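# Flip the upright loose cup onto the empty fixture's plug

## Task

Find the free cup whose open (wide) end points up, turn it over so the wide end faces down, and press it fully down onto the uncovered plug of the one fixture that holds no cup. When finished, the cups already on the other fixtures must still be seated, and the hand must have released the cup.

## Robot and tools

ROBOT. Two arms: left_arm ends in a left hand and sits on the +y side; right_arm ends in a right hand on the -y side. Calibrated bases in the scene frame: left_arm (-0.023, +0.228, +0.008) m, right_arm (+0.016, -0.313, +0.046) m, both almost unrotated. Arm names do not match image sides.

FRAMES. Scene frame: origin at table-top height midway between the nominal bases, +z up, +x out across the table. Results report every pose in this frame. Motion offsets, however, are expressed in the axes of each arm's own current Hand target. Hand point: a spot 0.05 m in front of the palm and 0.15 m from the wrist flange along the fingers. Its +z runs along straight fingers, +y points out of the palm, +x crosses the palm away from the thumb on the right hand and toward the thumb on the left hand. Straight fingertips extend 0.06 to 0.07 m past the point along +z, lying 0.06 m behind it along -y. A rigid wrist bracket on the little-finger side can strike objects.

ROW LAYOUT. Every row is one flat list of 28 numbers, each in [-1, 1], covering both arms even if only one moves. Left arm first (14 numbers), then right arm (14): dx, dy, dz, rx, ry, rz, then six hand slots, then force_limit, then speed. dx to rz are an offset, not a pose: displacement from that arm's Hand target as it stood when the action or move began, along the Hand target's axes; 1.0 equals 0.6 m or 180 degrees; rx, ry, rz form one rotation vector. All rows of one action count from that same start, and a repeated offset moves the arm further. Six zeros re-request the present Hand target. Hand slots: put grasp numbers a, b, c in the first three and exactly 0 in the last three. a (0 to +1) curls index and middle and bends the thumb; b curls ring and little; c swings the thumb across in front of the palm. a=b=c=0 is a fully open hand. To hold a grip or leave a hand alone, resend its previous a, b, c. With the thumb across, thumb plus fingers enclose objects roughly 0.035 to 0.065 m thick; a handle down to 0.025 m. force_limit maps linearly from about 0 N at -1 to 10 N at +1 (15 N for thumb motors). speed rises from near zero at -1 to full at +0.48 and above; use -0.94 or lower for a soft grip.

TOOLS.
execute_actions(actions, cameras): actions is a list of actions; each action is a list of up to 15 rows at 1/30 s each, and a short one repeats its final row to fill 15. Images return only if actions is empty or cameras names them (["all"], [] or a list of cam_high, cam_low, cam_left_wrist, cam_right_wrist).
move(target, speed, blend, blocking, cameras): drives hand points in straight lines. target is one 28-number row or up to 15 rows; every row's offsets count from the same starting Hand targets. speed is top path speed in m/s, 0.002 to 4.3, default 0.25 (turns up to twice that in rad/s), one value or one per target. blend in metres rounds corners of a list (0 = stop at each). blocking=false returns early while motion continues. Paths last 0.5 to 10 s and do not avoid obstacles. Its result adds a move: line whose ending reads done, off_target, moving, held or fault, plus limits such as paced (pose clipped) or held (steps withheld). Neither done nor off_target tells you about contact.
wait(seconds 0 to 10, cameras): lets time pass holding last commands.
stop(cameras): brakes a running move.
zoom_image(camera, region [x0, y0, x1, y1] in pixels, top-left origin, at most 504 by 504): enlarges part of the newest image of that camera. Images are 896x504.
show_instructions(): shows reference pages.
finished_scene(scene=1): ends the scene irreversibly.

RESULTS. end_effector_position (m) and end_effector_quat_wxyz per arm; Hand target (the last commanded pose after clipping, base for the next offsets); hand_measured, hand_stopped_by (moving, target, force, stalled, fault) and hand_load_n, each with six values in motor order thumb_turn, thumb_bend, index, middle, ring, little; hand_force_limit, hand_speed; joint positions, velocities, torques; motor temperatures. A load near 0 on a holding hand means the grip was lost. MOTOR HOT appears at 85 °C; at 100 °C that arm goes limp for 30 s or more.

BEHAVIOUR. Arms track loosely: they often rest 1 to 3 cm (sometimes 5) below or short of the command without touching anything; resend the shortfall as a new offset. Orientation commands are clipped to 40 degrees from the measured orientation each step. Joint ranges: waist ±2.880, shoulder 0 to 3.142, elbow 0 to 3.019, wrist pitch -1.693 to 1.571, wrist yaw ±1.571, wrist roll ±2.094 rad.

AVOID. Dropping the cup or letting anything leave the table; releasing a cup that is still moving; fast contact or targets far beyond a contact point (hard presses); striking fixtures or the camera stand; any contact between the two arms or one hand gripping the other; paths passing near an arm's own base; overloading fingers with twists or quick swings; long holds at full stretch that heat motors. Loose objects may be nudged now and then, so check their position before grasping.

Each tool is called after "Emit:" as name([rows], argument=value, ...), one row to a line, values as JSON.

Reference images:

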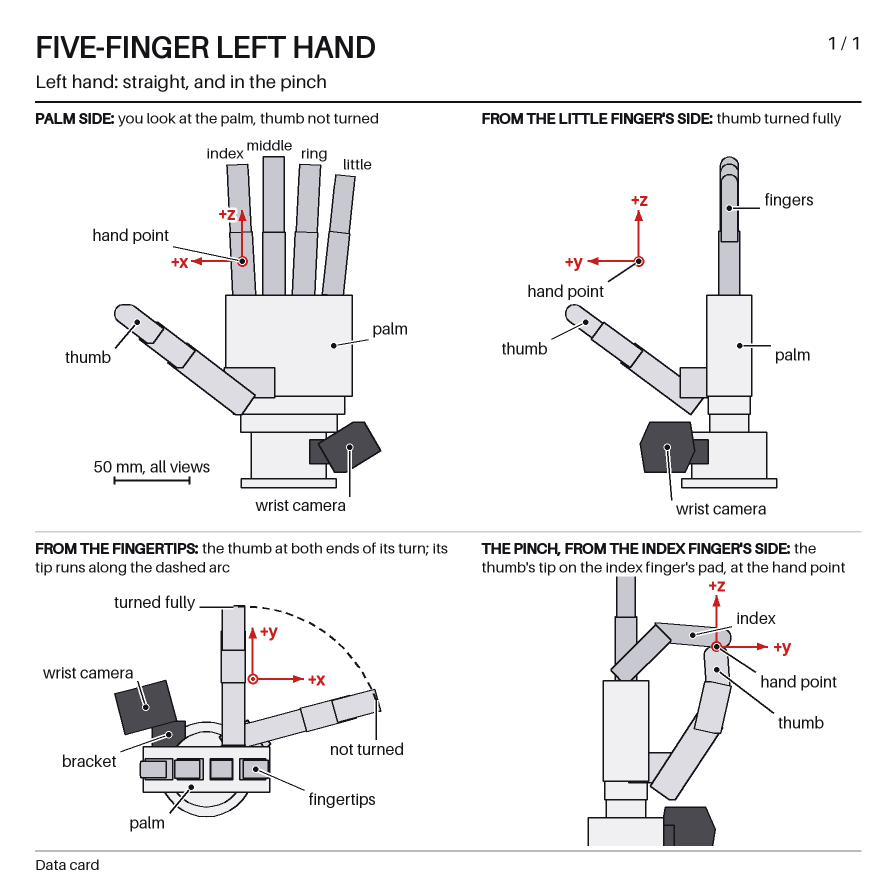

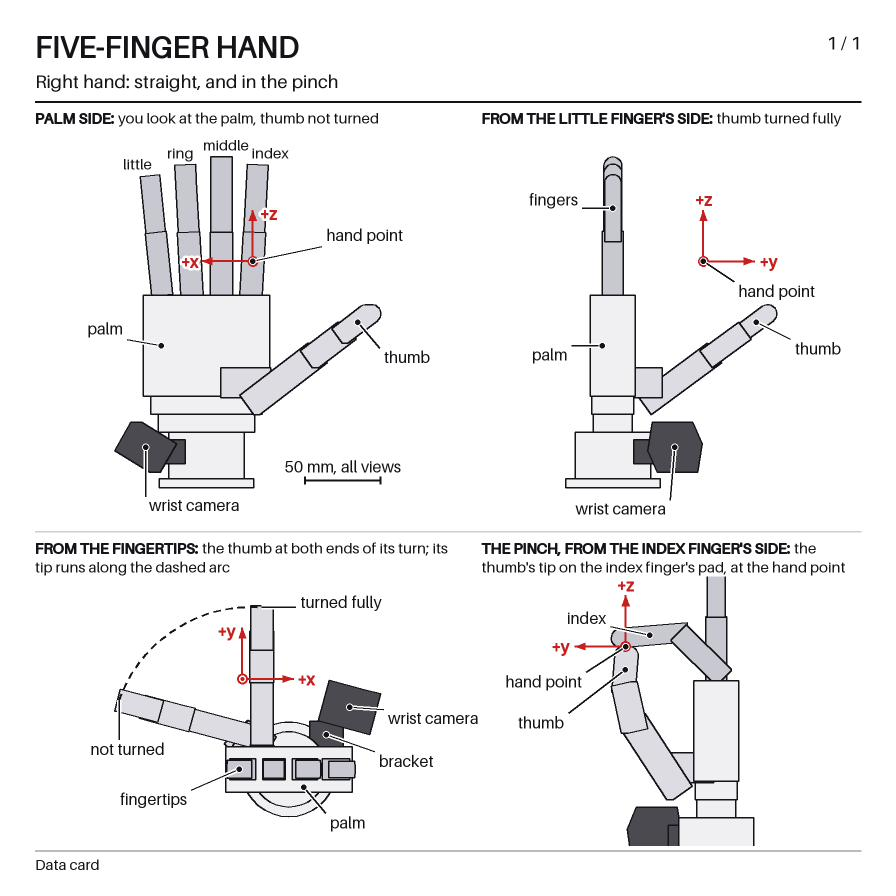

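## Session

Emit:
execute_actions(actions=[])

Scene clock: 0.00 s.
left_arm: end_effector_position=(+0.6678, -0.2667, +0.1761) hand_measured=(-1.000, -1.000, -1.000, -1.000, -1.000, -1.000) hand_load_n=(+0.0, +0.0, +0.0, +0.0, +0.0, +0.0) hand_stopped_by=(target, target, target, target, target, target) hand_force_limit=0.00 hand_speed=-0.80 end_effector_quat_wxyz=(+0.014, -0.025, +0.681, -0.732) | right_arm: end_effector_position=(+0.7596, -0.3528, +0.3650) hand_measured=(-1.000, -1.000, -1.000, -1.000, -1.000, -1.000) hand_load_n=(+0.0, +0.0, +0.0, +0.0, +0.0, +0.0) hand_stopped_by=(target, target, target, target, target, target) hand_force_limit=0.00 hand_speed=-0.80 end_effector_quat_wxyz=(-0.028, +0.781, -0.492, +0.383)
Joint positions: left_arm=[-0.403 2.379 2 0.546 1.118 -0.167] | right_arm=[0.043 2.079 2.416 -1.194 0.37 -0.54]
Joint velocities: within noise
Joint torques (N m): no reading
Motor temperatures (°C): left_arm=[37 31 28 30 28 32] | right_arm=[28 31 34 36 29 30]
Heat: left arm: hottest waist 37 °C; right arm: hottest wrist pitch 36 °C.
Hand target: left_arm +0.6715, -0.2682, +0.1781; +0.018, -0.020, +0.679, -0.734 | right_arm +0.7626, -0.3527, +0.3779; -0.036, +0.776, -0.492, +0.394

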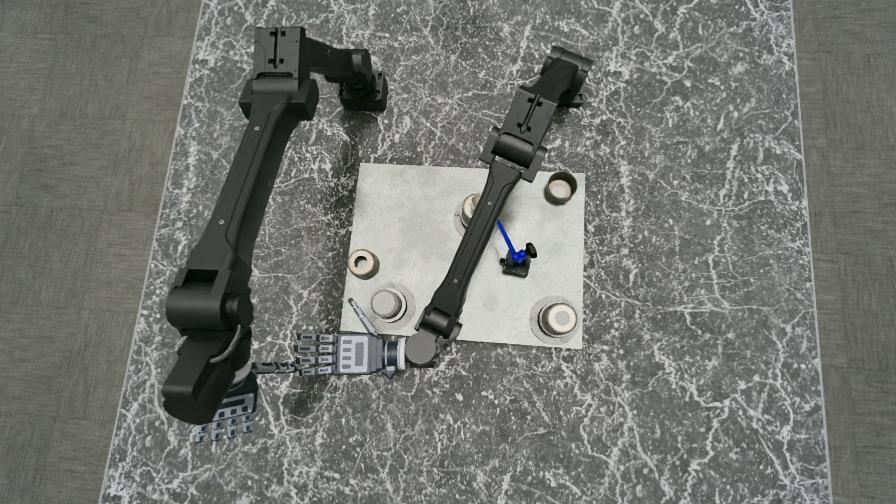

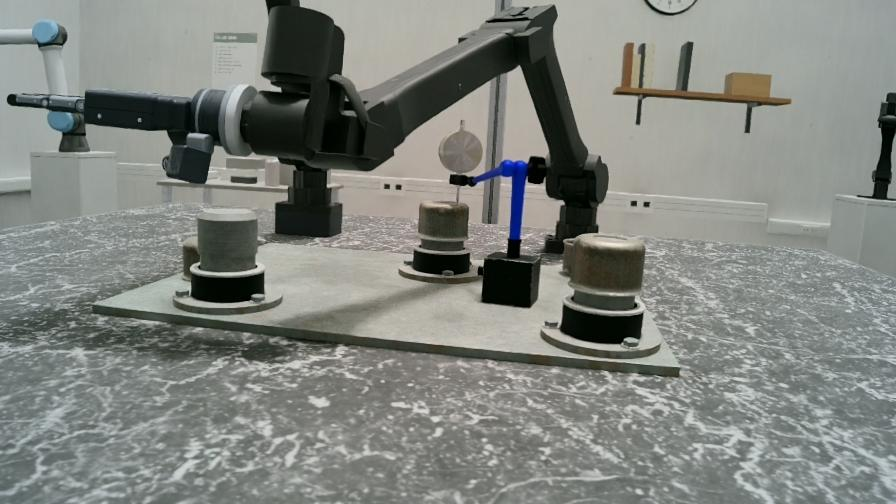

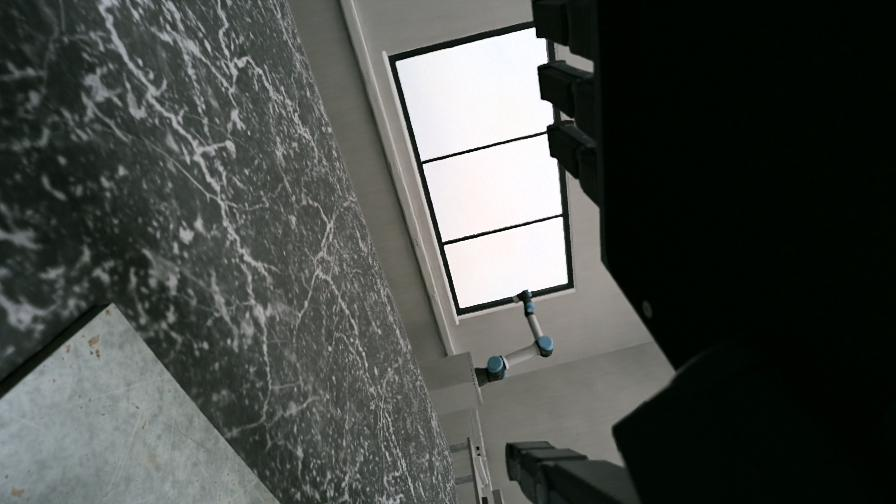

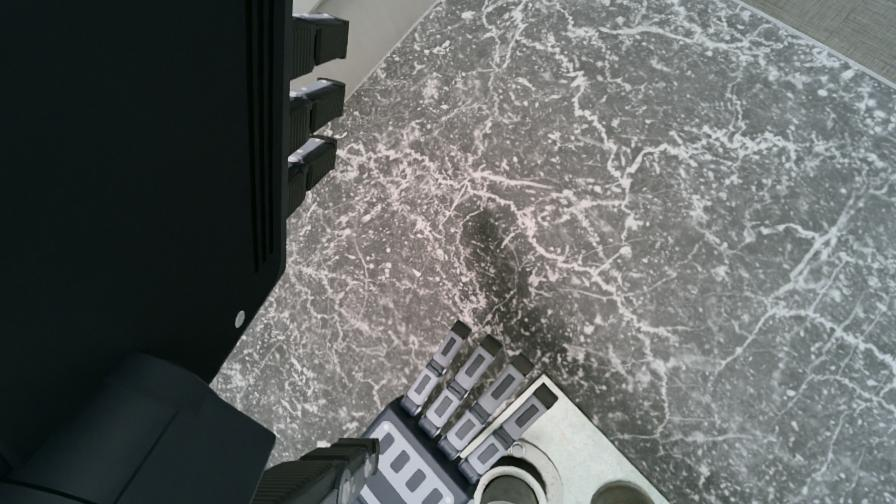

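Emit:
zoom_image(camera="cam_low", region=[90, 160, 390, 340])

Emit:
zoom_image(camera="cam_low", region=[380, 160, 690, 390])

Emit:
zoom_image(camera="cam_high", region=[330, 150, 600, 360])

Scaled by 1.680 from the camera's 896x504 image, which has a finer 1280x720 frame.

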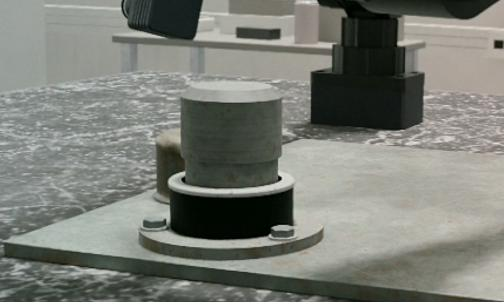

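Scaled by 1.626 from the camera's 896x504 image, which has a finer 1280x720 frame.

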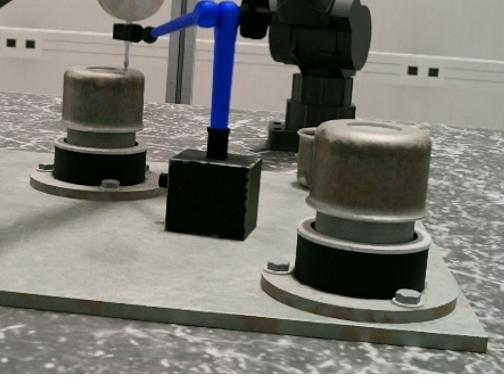

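Scaled by 1.867 from the camera's 896x504 image, which has a finer 1280x720 frame.

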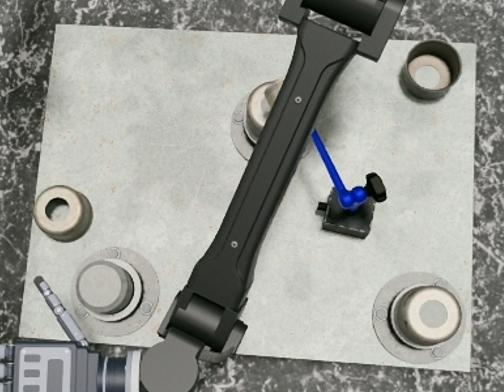

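Emit:
zoom_image(camera="cam_high", region=[150, 270, 470, 450])

Emit:
zoom_image(camera="cam_high", region=[160, 0, 660, 280])

Scaled by 1.575 from the camera's 896x504 image, which has a finer 1280x720 frame.

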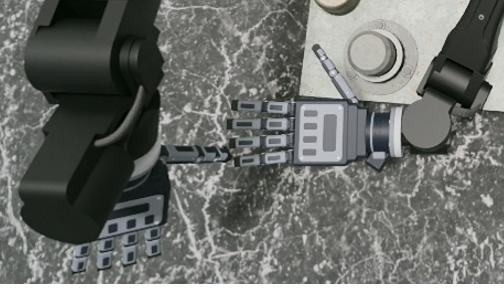

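Scaled by 1.008 from the camera's 896x504 image, which has a finer 1280x720 frame.

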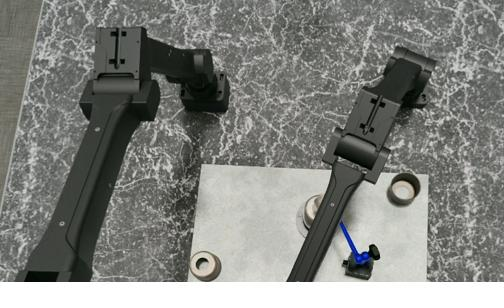

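Emit:
move([
  [0.05,-0.27,-0.35,0,-0.2,0,0,0,0,0,0,0,0,-0.8,0,0,0,0,0,0,0,0,0,0,0,0,0,-0.8],
  [0.45,-0.22,-1.0,0,-0.656,0,0,0,0,0,0,0,0,-0.8,0,0,0,0,0,0,0,0,0,0,0,0,0,-0.8],
], speed=0.3, blend=[0.1, 0], cameras=["all"])

Scene clock: 31.60 s.
left_arm: end_effector_position=(+0.3733, +0.3201, +0.2669) hand_measured=(-1.000, -1.000, -1.000, -1.000, -1.000, -1.000) hand_load_n=(-0.5, +0.0, +0.0, +0.0, +0.0, +0.0) hand_stopped_by=(target, target, target, target, target, target) hand_force_limit=0.00 hand_speed=-0.80 end_effector_quat_wxyz=(+0.590, -0.637, +0.333, -0.369) | right_arm: end_effector_position=(+0.7596, -0.3528, +0.3650) hand_measured=(-1.000, -1.000, -1.000, -1.000, -1.000, -1.000) hand_load_n=(+0.0, +0.0, +0.0, +0.0, +0.0, -0.5) hand_stopped_by=(target, target, target, target, target, target) hand_force_limit=0.00 hand_speed=-0.80 end_effector_quat_wxyz=(-0.028, +0.781, -0.492, +0.383)
Joint positions: left_arm=[0.112 0.682 0.428 0.219 -0.407 -0.091] | right_arm=[0.043 2.079 2.416 -1.194 0.37 -0.54]
Joint torques (N m): left_arm=[0.79 -2.2 8.83 1.63 -0.17 -0.04] | right_arm=[-1.49 -15.33 10.47 1.17 0.37 0.04]
Motor temperatures (°C): left_arm=[37 35 34 30 28 32] | right_arm=[28 35 40 36 29 30]
Heat: left arm: hottest waist 37 °C; right arm: hottest elbow 40 °C.
Hand target: left_arm +0.3693, +0.3248, +0.2640; +0.591, -0.640, +0.333, -0.360 | right_arm +0.7626, -0.3527, +0.3779; -0.036, +0.776, -0.492, +0.394
Off the commanded pose: left_arm 0.007 m, 1 deg | right_arm 0.013 m, 2 deg.
move: off_target (right_arm)

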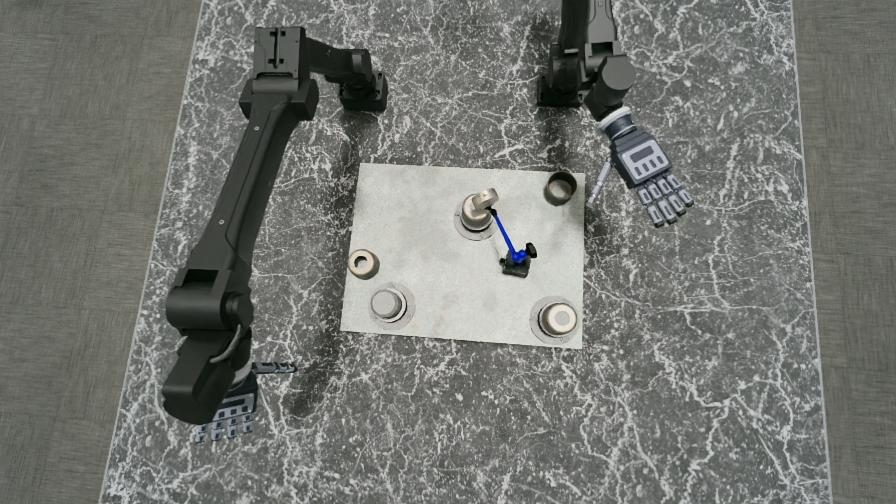

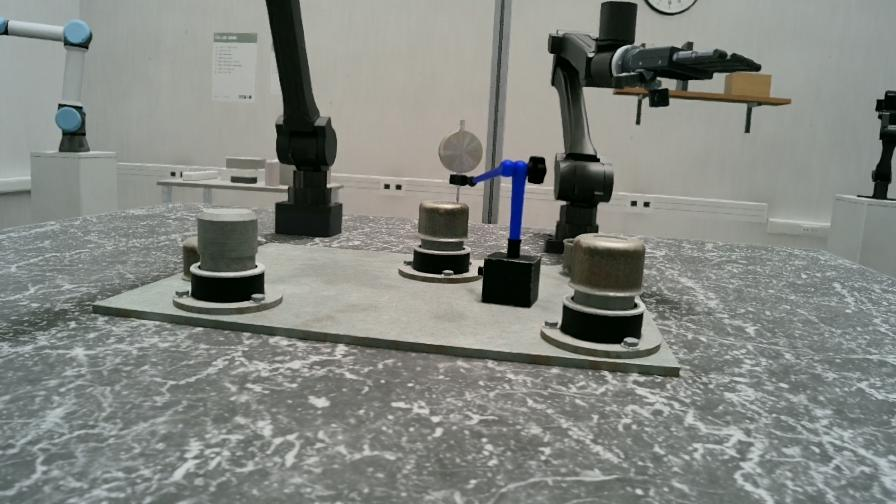

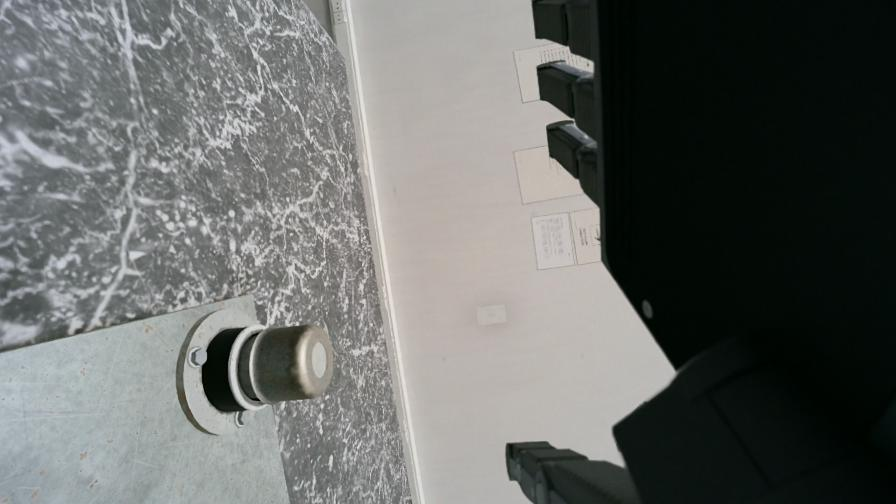

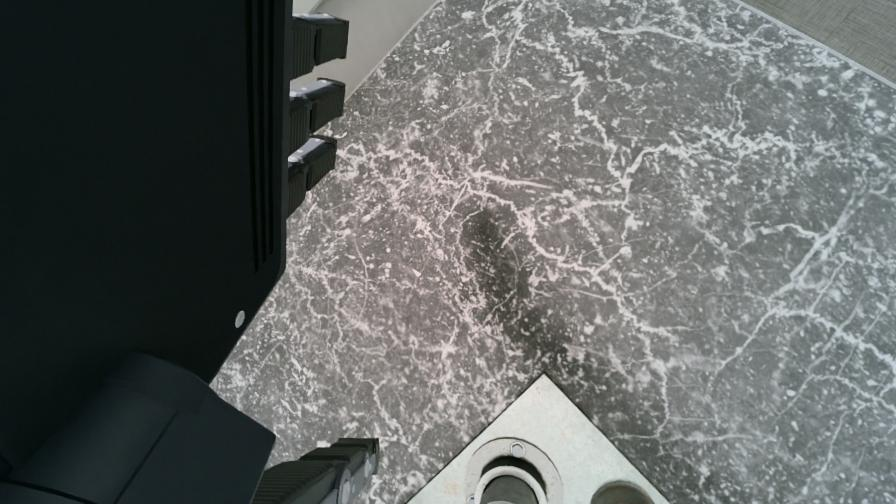

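Emit:
zoom_image(camera="cam_high", region=[520, 150, 620, 230])

Emit:
zoom_image(camera="cam_high", region=[335, 235, 435, 335])

Emit:
zoom_image(camera="cam_low", region=[530, 220, 680, 370])

Emit:
zoom_image(camera="cam_low", region=[160, 190, 310, 340])

Scaled by 5.040 from the camera's 896x504 image, which has a finer 1280x720 frame.

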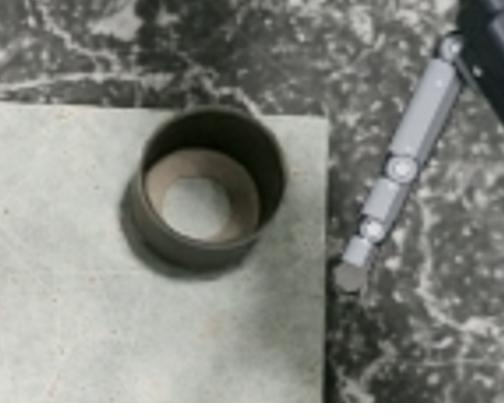

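Scaled by 5.040 from the camera's 896x504 image, which has a finer 1280x720 frame.

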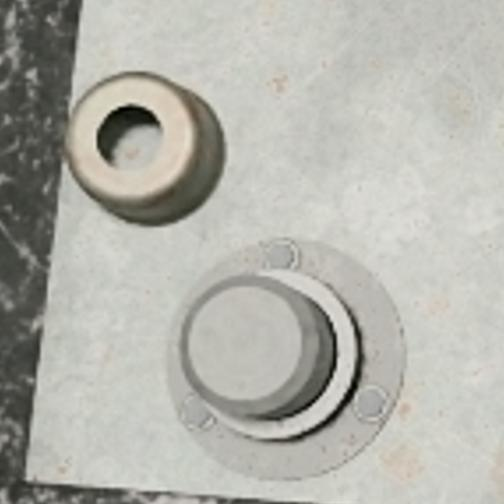

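Scaled by 3.360 from the camera's 896x504 image, which has a finer 1280x720 frame.

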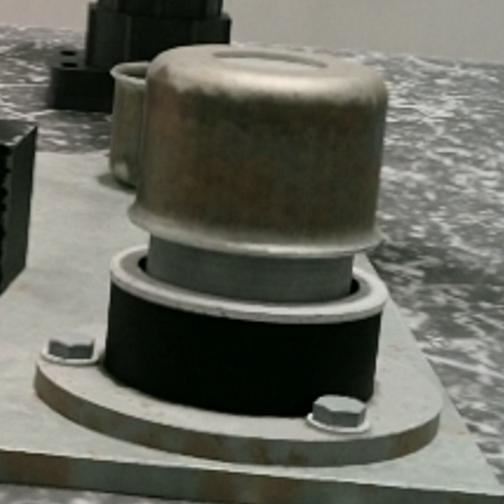

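Scaled by 3.360 from the camera's 896x504 image, which has a finer 1280x720 frame.

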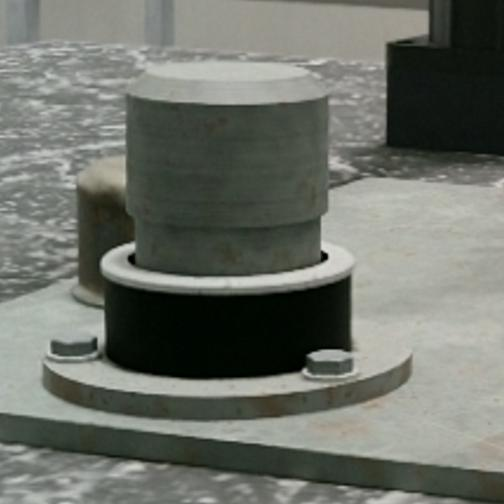

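Emit:
move([
  [-0.479,-0.0725,0.246,0.0128,-0.166,-0.0057,0,0,0,0,0,0,0,-0.8,-0.1748,0.3363,-0.3687,0.224,0.005,-0.141,0,0,1,0,0,0,0,-0.5],
  [-0.479,-0.0725,0.246,0.0128,-0.166,-0.0057,0,0,0,0,0,0,0,-0.8,-0.7163,0.3833,-0.6587,0.559,0.0126,-0.353,0,0,1,0,0,0,0,-0.5],
  [-0.479,-0.0725,0.246,0.0128,-0.166,-0.0057,0,0,0,0,0,0,0,-0.8,-0.9428,0.4060,-0.6688,0.559,0.0126,-0.353,0,0,1,0,0,0,0,-0.5],
], speed=0.3, blend=[0.06, 0.05, 0], cameras=["all"])

Scene clock: 65.43 s.
left_arm: end_effector_position=(+0.3407, +0.6325, +0.2578) hand_measured=(-1.000, -1.000, -1.000, -1.000, -1.000, -1.000) hand_load_n=(+0.0, +0.0, +0.0, +0.0, +0.0, +0.0) hand_stopped_by=(target, target, target, target, target, target) hand_force_limit=0.00 hand_speed=-0.80 end_effector_quat_wxyz=(-0.649, +0.717, -0.166, +0.194) | right_arm: end_effector_position=(+0.2072, +0.0875, +0.2022) hand_measured=(+1.000, -0.650, -1.000, -1.000, -1.000, -1.000) hand_load_n=(+0.0, +0.0, +0.0, +0.0, +0.0, +0.0) hand_stopped_by=(target, target, target, target, target, target) hand_force_limit=0.00 hand_speed=-0.50 end_effector_quat_wxyz=(-0.385, +0.602, +0.399, +0.575)
Joint positions: left_arm=[0.81 1.179 0.7 0.393 -0.232 -0.083] | right_arm=[1.324 1.226 0.273 0.91 0.153 -1.56]
Joint torques (N m): left_arm=[0.09 -5.89 11.9 2.84 -0.19 -0.01] | right_arm=[-0.5 -1.2 9.21 2.13 0.23 -0.08]
Heat: left arm: hottest waist 37 °C; right arm: hottest elbow 42 °C.
Hand target: left_arm +0.3467, +0.6495, +0.2822; -0.667, +0.702, -0.157, +0.195 | right_arm +0.2076, +0.1027, +0.2198; -0.394, +0.587, +0.394, +0.587
Off the commanded pose: left_arm 0.030 m, 3 deg | right_arm 0.023 m, 2 deg.
move: off_target (left_arm, right_arm)

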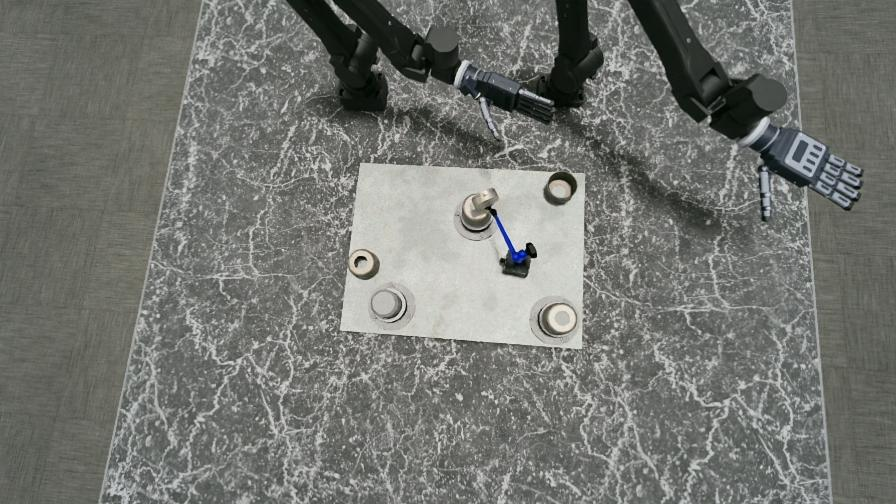

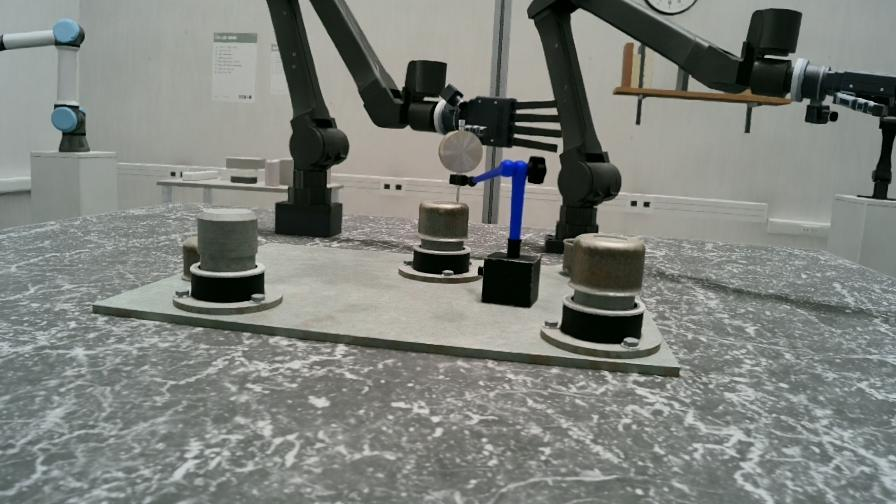

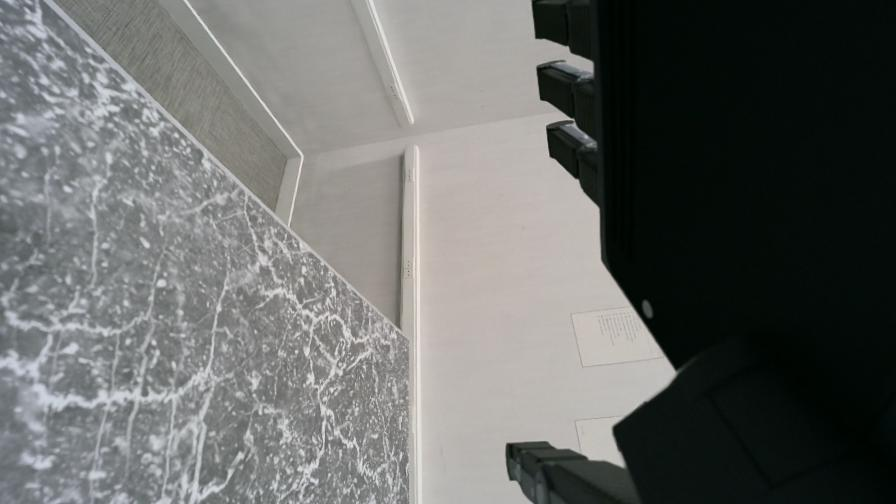

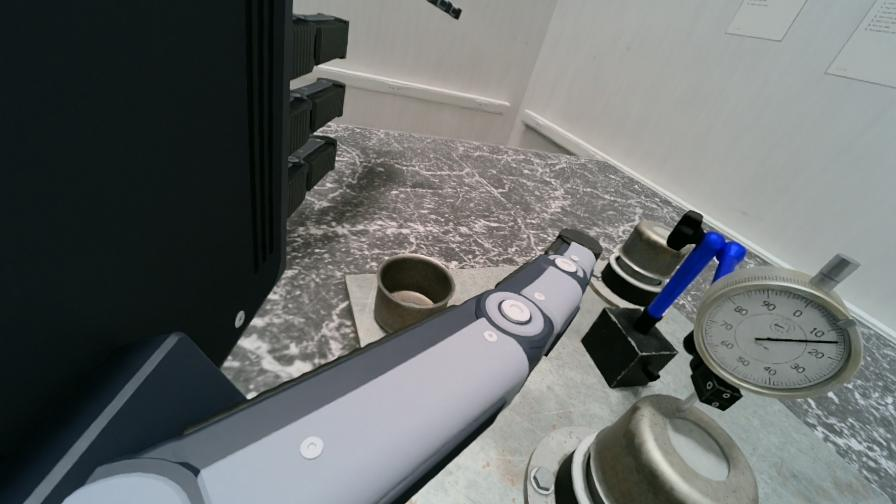

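Emit:
zoom_image(camera="cam_high", region=[420, 20, 620, 160])

Emit:
zoom_image(camera="cam_low", region=[390, 30, 630, 190])

Scaled by 2.520 from the camera's 896x504 image, which has a finer 1280x720 frame.

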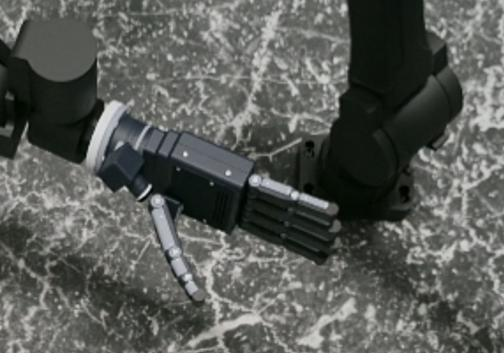

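Scaled by 2.100 from the camera's 896x504 image, which has a finer 1280x720 frame.

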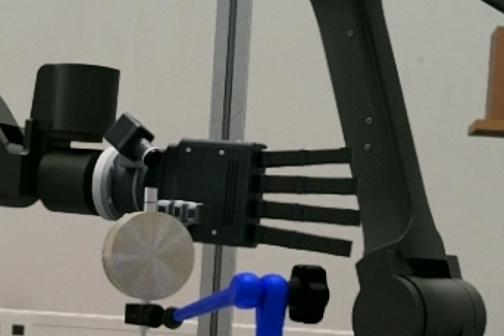

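Emit:
zoom_image(camera="cam_right_wrist", region=[280, 160, 680, 400])

Scaled by 1.260 from the camera's 896x504 image, which has a finer 1280x720 frame.

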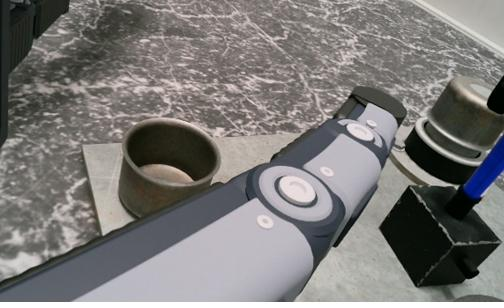

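Emit:
move(target=[0,0,0,0,0,0,0,0,0,0,0,0,0,-0.8,-0.19,0,0,0,0,0,0,0,1,0,0,0,0,-0.5], speed=0.2, cameras=["cam_high","cam_low","cam_right_wrist"])

Emit:
zoom_image(camera="cam_high", region=[440, 60, 600, 220])

Emit:
zoom_image(camera="cam_low", region=[400, 130, 650, 290])

Scene clock: 74.17 s.
left_arm: end_effector_position=(+0.3407, +0.6325, +0.2578) hand_measured=(-1.000, -1.000, -1.000, -1.000, -1.000, -1.000) hand_load_n=(-0.5, +0.0, +0.0, +0.0, +0.0, -0.5) hand_stopped_by=(target, target, target, target, target, target) hand_force_limit=0.00 hand_speed=-0.80 end_effector_quat_wxyz=(-0.649, +0.717, -0.166, +0.194) | right_arm: end_effector_position=(+0.2093, +0.0965, +0.1032) hand_measured=(+1.000, -0.650, -1.000, -1.000, -1.000, -1.000) hand_load_n=(+0.0, +0.0, +0.0, +0.0, +0.0, +0.0) hand_stopped_by=(target, target, target, target, target, target) hand_force_limit=0.00 hand_speed=-0.50 end_effector_quat_wxyz=(-0.389, +0.597, +0.394, +0.580)
Joint positions: left_arm=[0.81 1.179 0.7 0.393 -0.232 -0.083] | right_arm=[1.325 1.844 0.268 1.552 0.153 -1.56]
Joint torques (N m): left_arm=[0.32 -5.95 11.86 2.8 -0.19 -0.03] | right_arm=[-0.56 -4.07 2.77 2.11 0.22 -0.08]
Heat: left arm: hottest elbow 38 °C; right arm: hottest elbow 42 °C.
Hand target: left_arm +0.3467, +0.6495, +0.2822; -0.667, +0.702, -0.157, +0.195 | right_arm +0.2075, +0.1027, +0.1058; -0.394, +0.587, +0.394, +0.587
Off the commanded pose: left_arm 0.030 m, 3 deg | right_arm 0.007 m, 1 deg.
joint sent to its limit (right arm) — joint 4 (wrist pitch), upper limit. The joint targets still meet the commanded pose.
move: off_target (left_arm)
Images, in order (width x height): cam_high 896x504, cam_low 896x504, cam_right_wrist 896x504.

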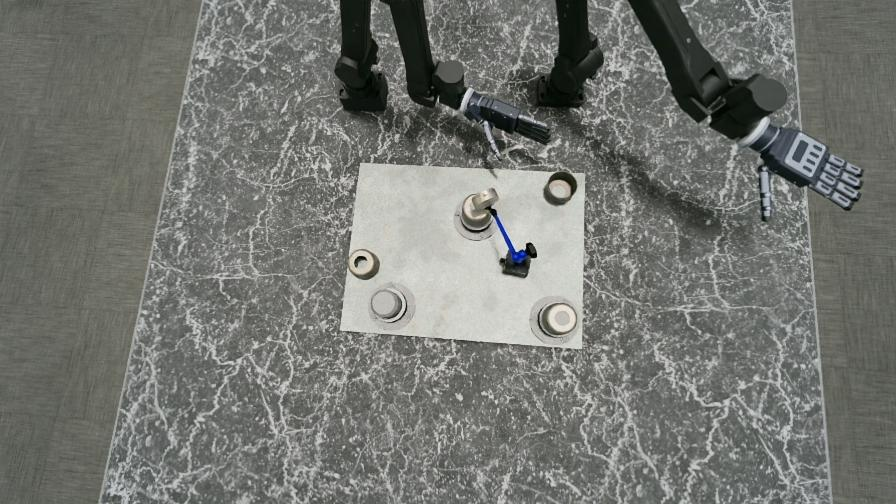

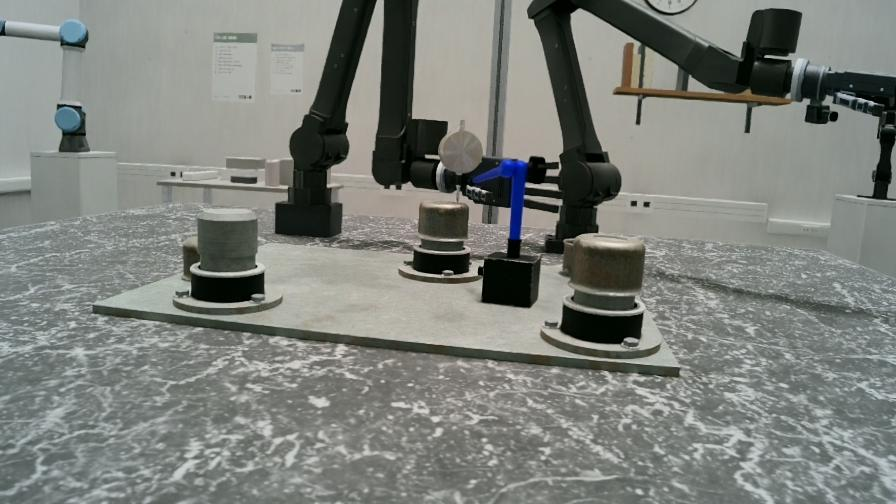

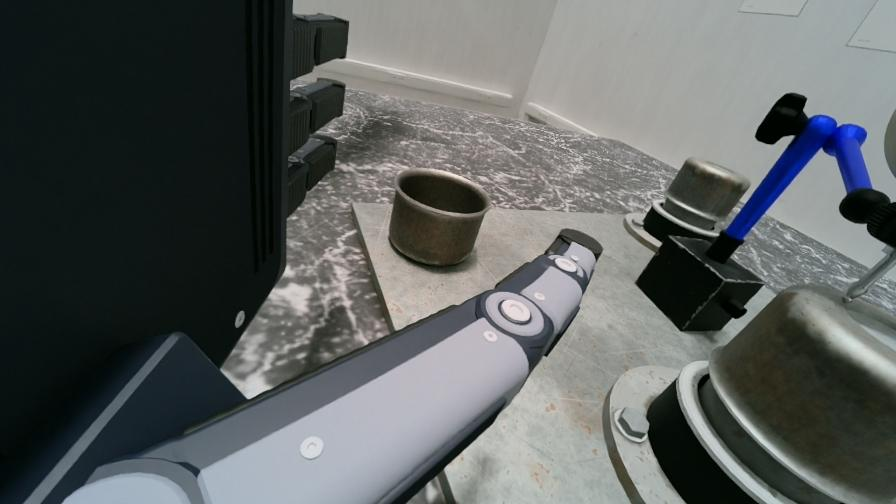

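Scaled by 3.150 from the camera's 896x504 image, which has a finer 1280x720 frame.

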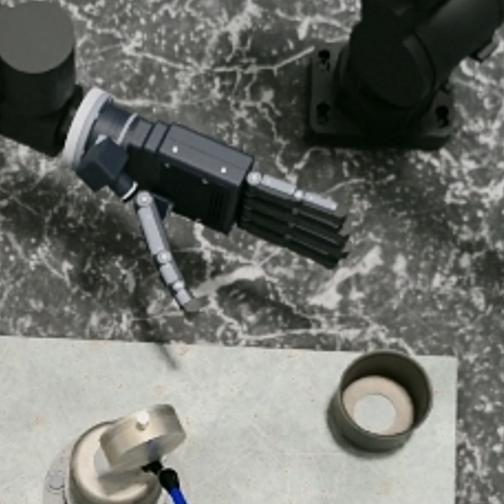

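Scaled by 2.016 from the camera's 896x504 image, which has a finer 1280x720 frame.

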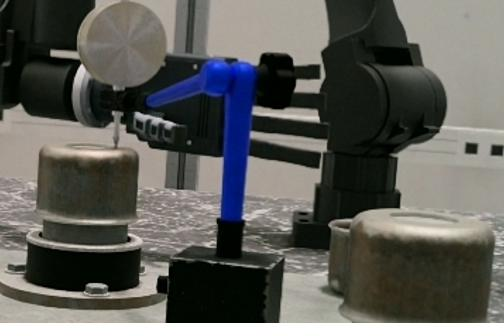

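Emit:
move(target=[0,0,0,0,0,0,0,0,0,0,0,0,0,-0.8,0,0.022,0.1333,0,0,0,0,0,1,0,0,0,0,-0.5], speed=0.2, cameras=["cam_high","cam_low","cam_right_wrist"])

Emit:
zoom_image(camera="cam_high", region=[460, 80, 620, 240])

Emit:
zoom_image(camera="cam_right_wrist", region=[280, 60, 680, 300])

Emit:
zoom_image(camera="cam_low", region=[450, 140, 650, 280])

Scene clock: 85.13 s.
left_arm: end_effector_position=(+0.3407, +0.6325, +0.2578) hand_measured=(-1.000, -1.000, -1.000, -1.000, -1.000, -1.000) hand_load_n=(+0.0, +0.0, +0.0, +0.0, +0.0, +0.0) hand_stopped_by=(target, target, target, target, target, target) hand_force_limit=0.00 hand_speed=-0.80 end_effector_quat_wxyz=(-0.649, +0.717, -0.166, +0.194) | right_arm: end_effector_position=(+0.2445, +0.1653, +0.1074) hand_measured=(+1.000, -0.650, -1.000, -1.000, -1.000, -1.000) hand_load_n=(+0.0, +0.0, +0.0, +0.5, +0.0, +0.0) hand_stopped_by=(target, target, target, target, target, target) hand_force_limit=0.00 hand_speed=-0.50 end_effector_quat_wxyz=(-0.398, +0.588, +0.392, +0.584)
Joint positions: left_arm=[0.81 1.179 0.7 0.393 -0.232 -0.083] | right_arm=[1.266 1.883 0.467 1.417 0.084 -1.56]
Joint torques (N m): left_arm=[0.62 -5.95 11.9 2.89 -0.17 -0.02] | right_arm=[-2.02 -5.89 4.81 1.05 -0.01 -0.1]
Motor temperatures (°C): left_arm=[37 34 40 30 28 31] | right_arm=[28 35 40 36 29 29]
Heat: left arm: hottest elbow 40 °C; right arm: hottest elbow 40 °C.
Hand target: left_arm +0.3467, +0.6495, +0.2822; -0.667, +0.702, -0.157, +0.195 | right_arm +0.2501, +0.1718, +0.1058; -0.394, +0.587, +0.394, +0.587
Off the commanded pose: left_arm 0.030 m, 3 deg | right_arm 0.009 m, 1 deg.
move: off_target (left_arm)
Images, in order (width x height): cam_high 896x504, cam_low 896x504, cam_right_wrist 896x504.

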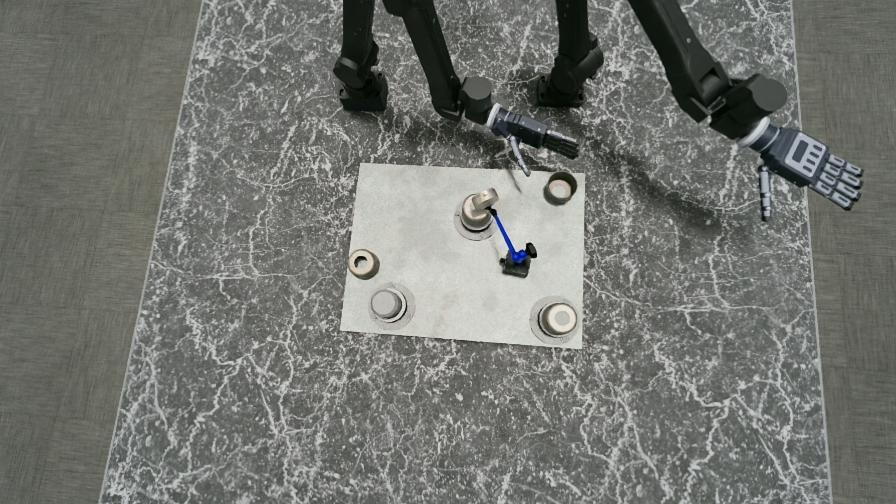

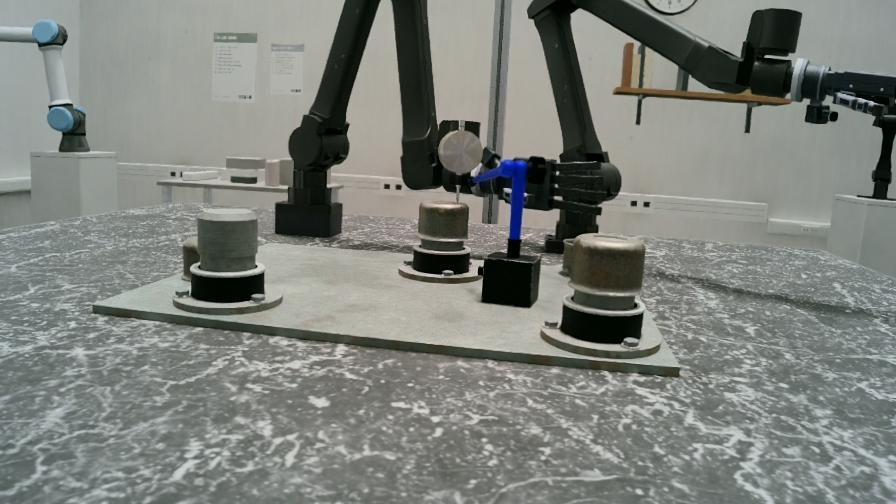

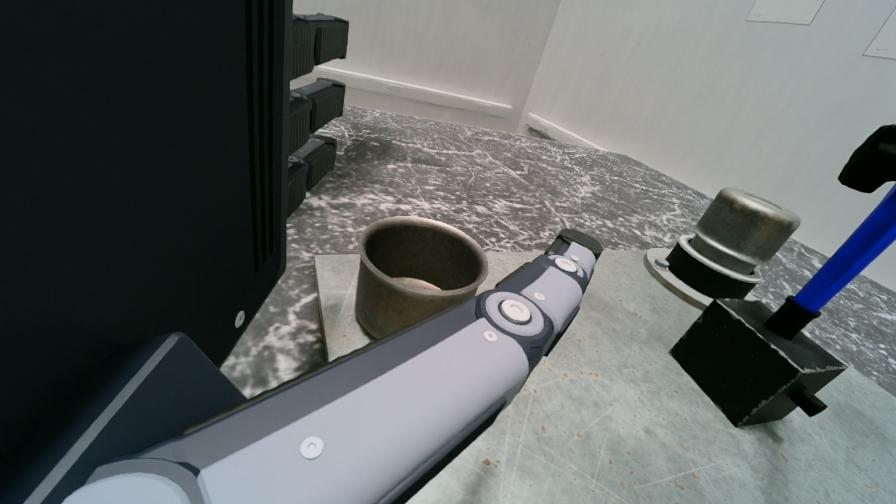

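Scaled by 3.150 from the camera's 896x504 image, which has a finer 1280x720 frame.

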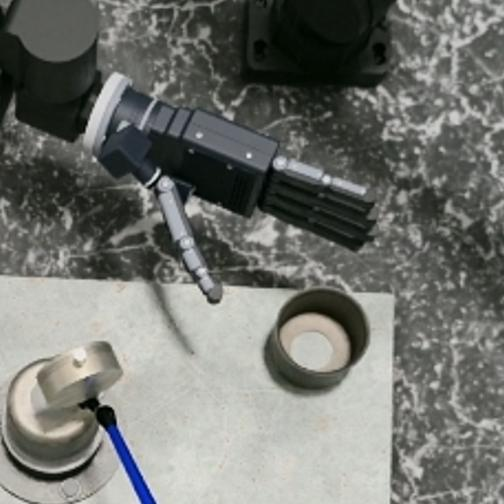

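Scaled by 1.260 from the camera's 896x504 image, which has a finer 1280x720 frame.

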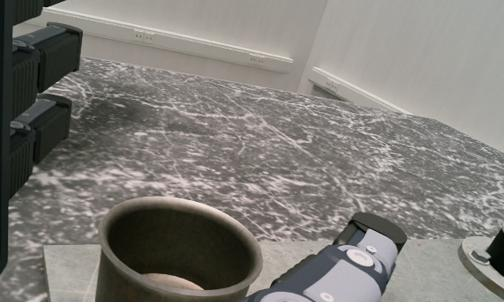

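Scaled by 2.520 from the camera's 896x504 image, which has a finer 1280x720 frame.

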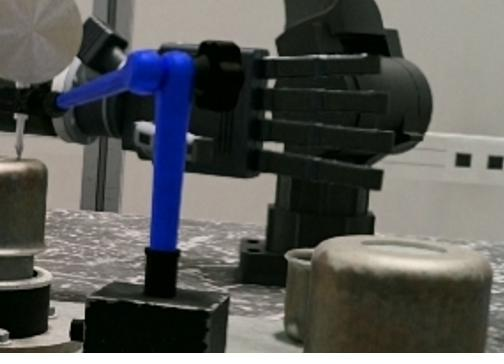

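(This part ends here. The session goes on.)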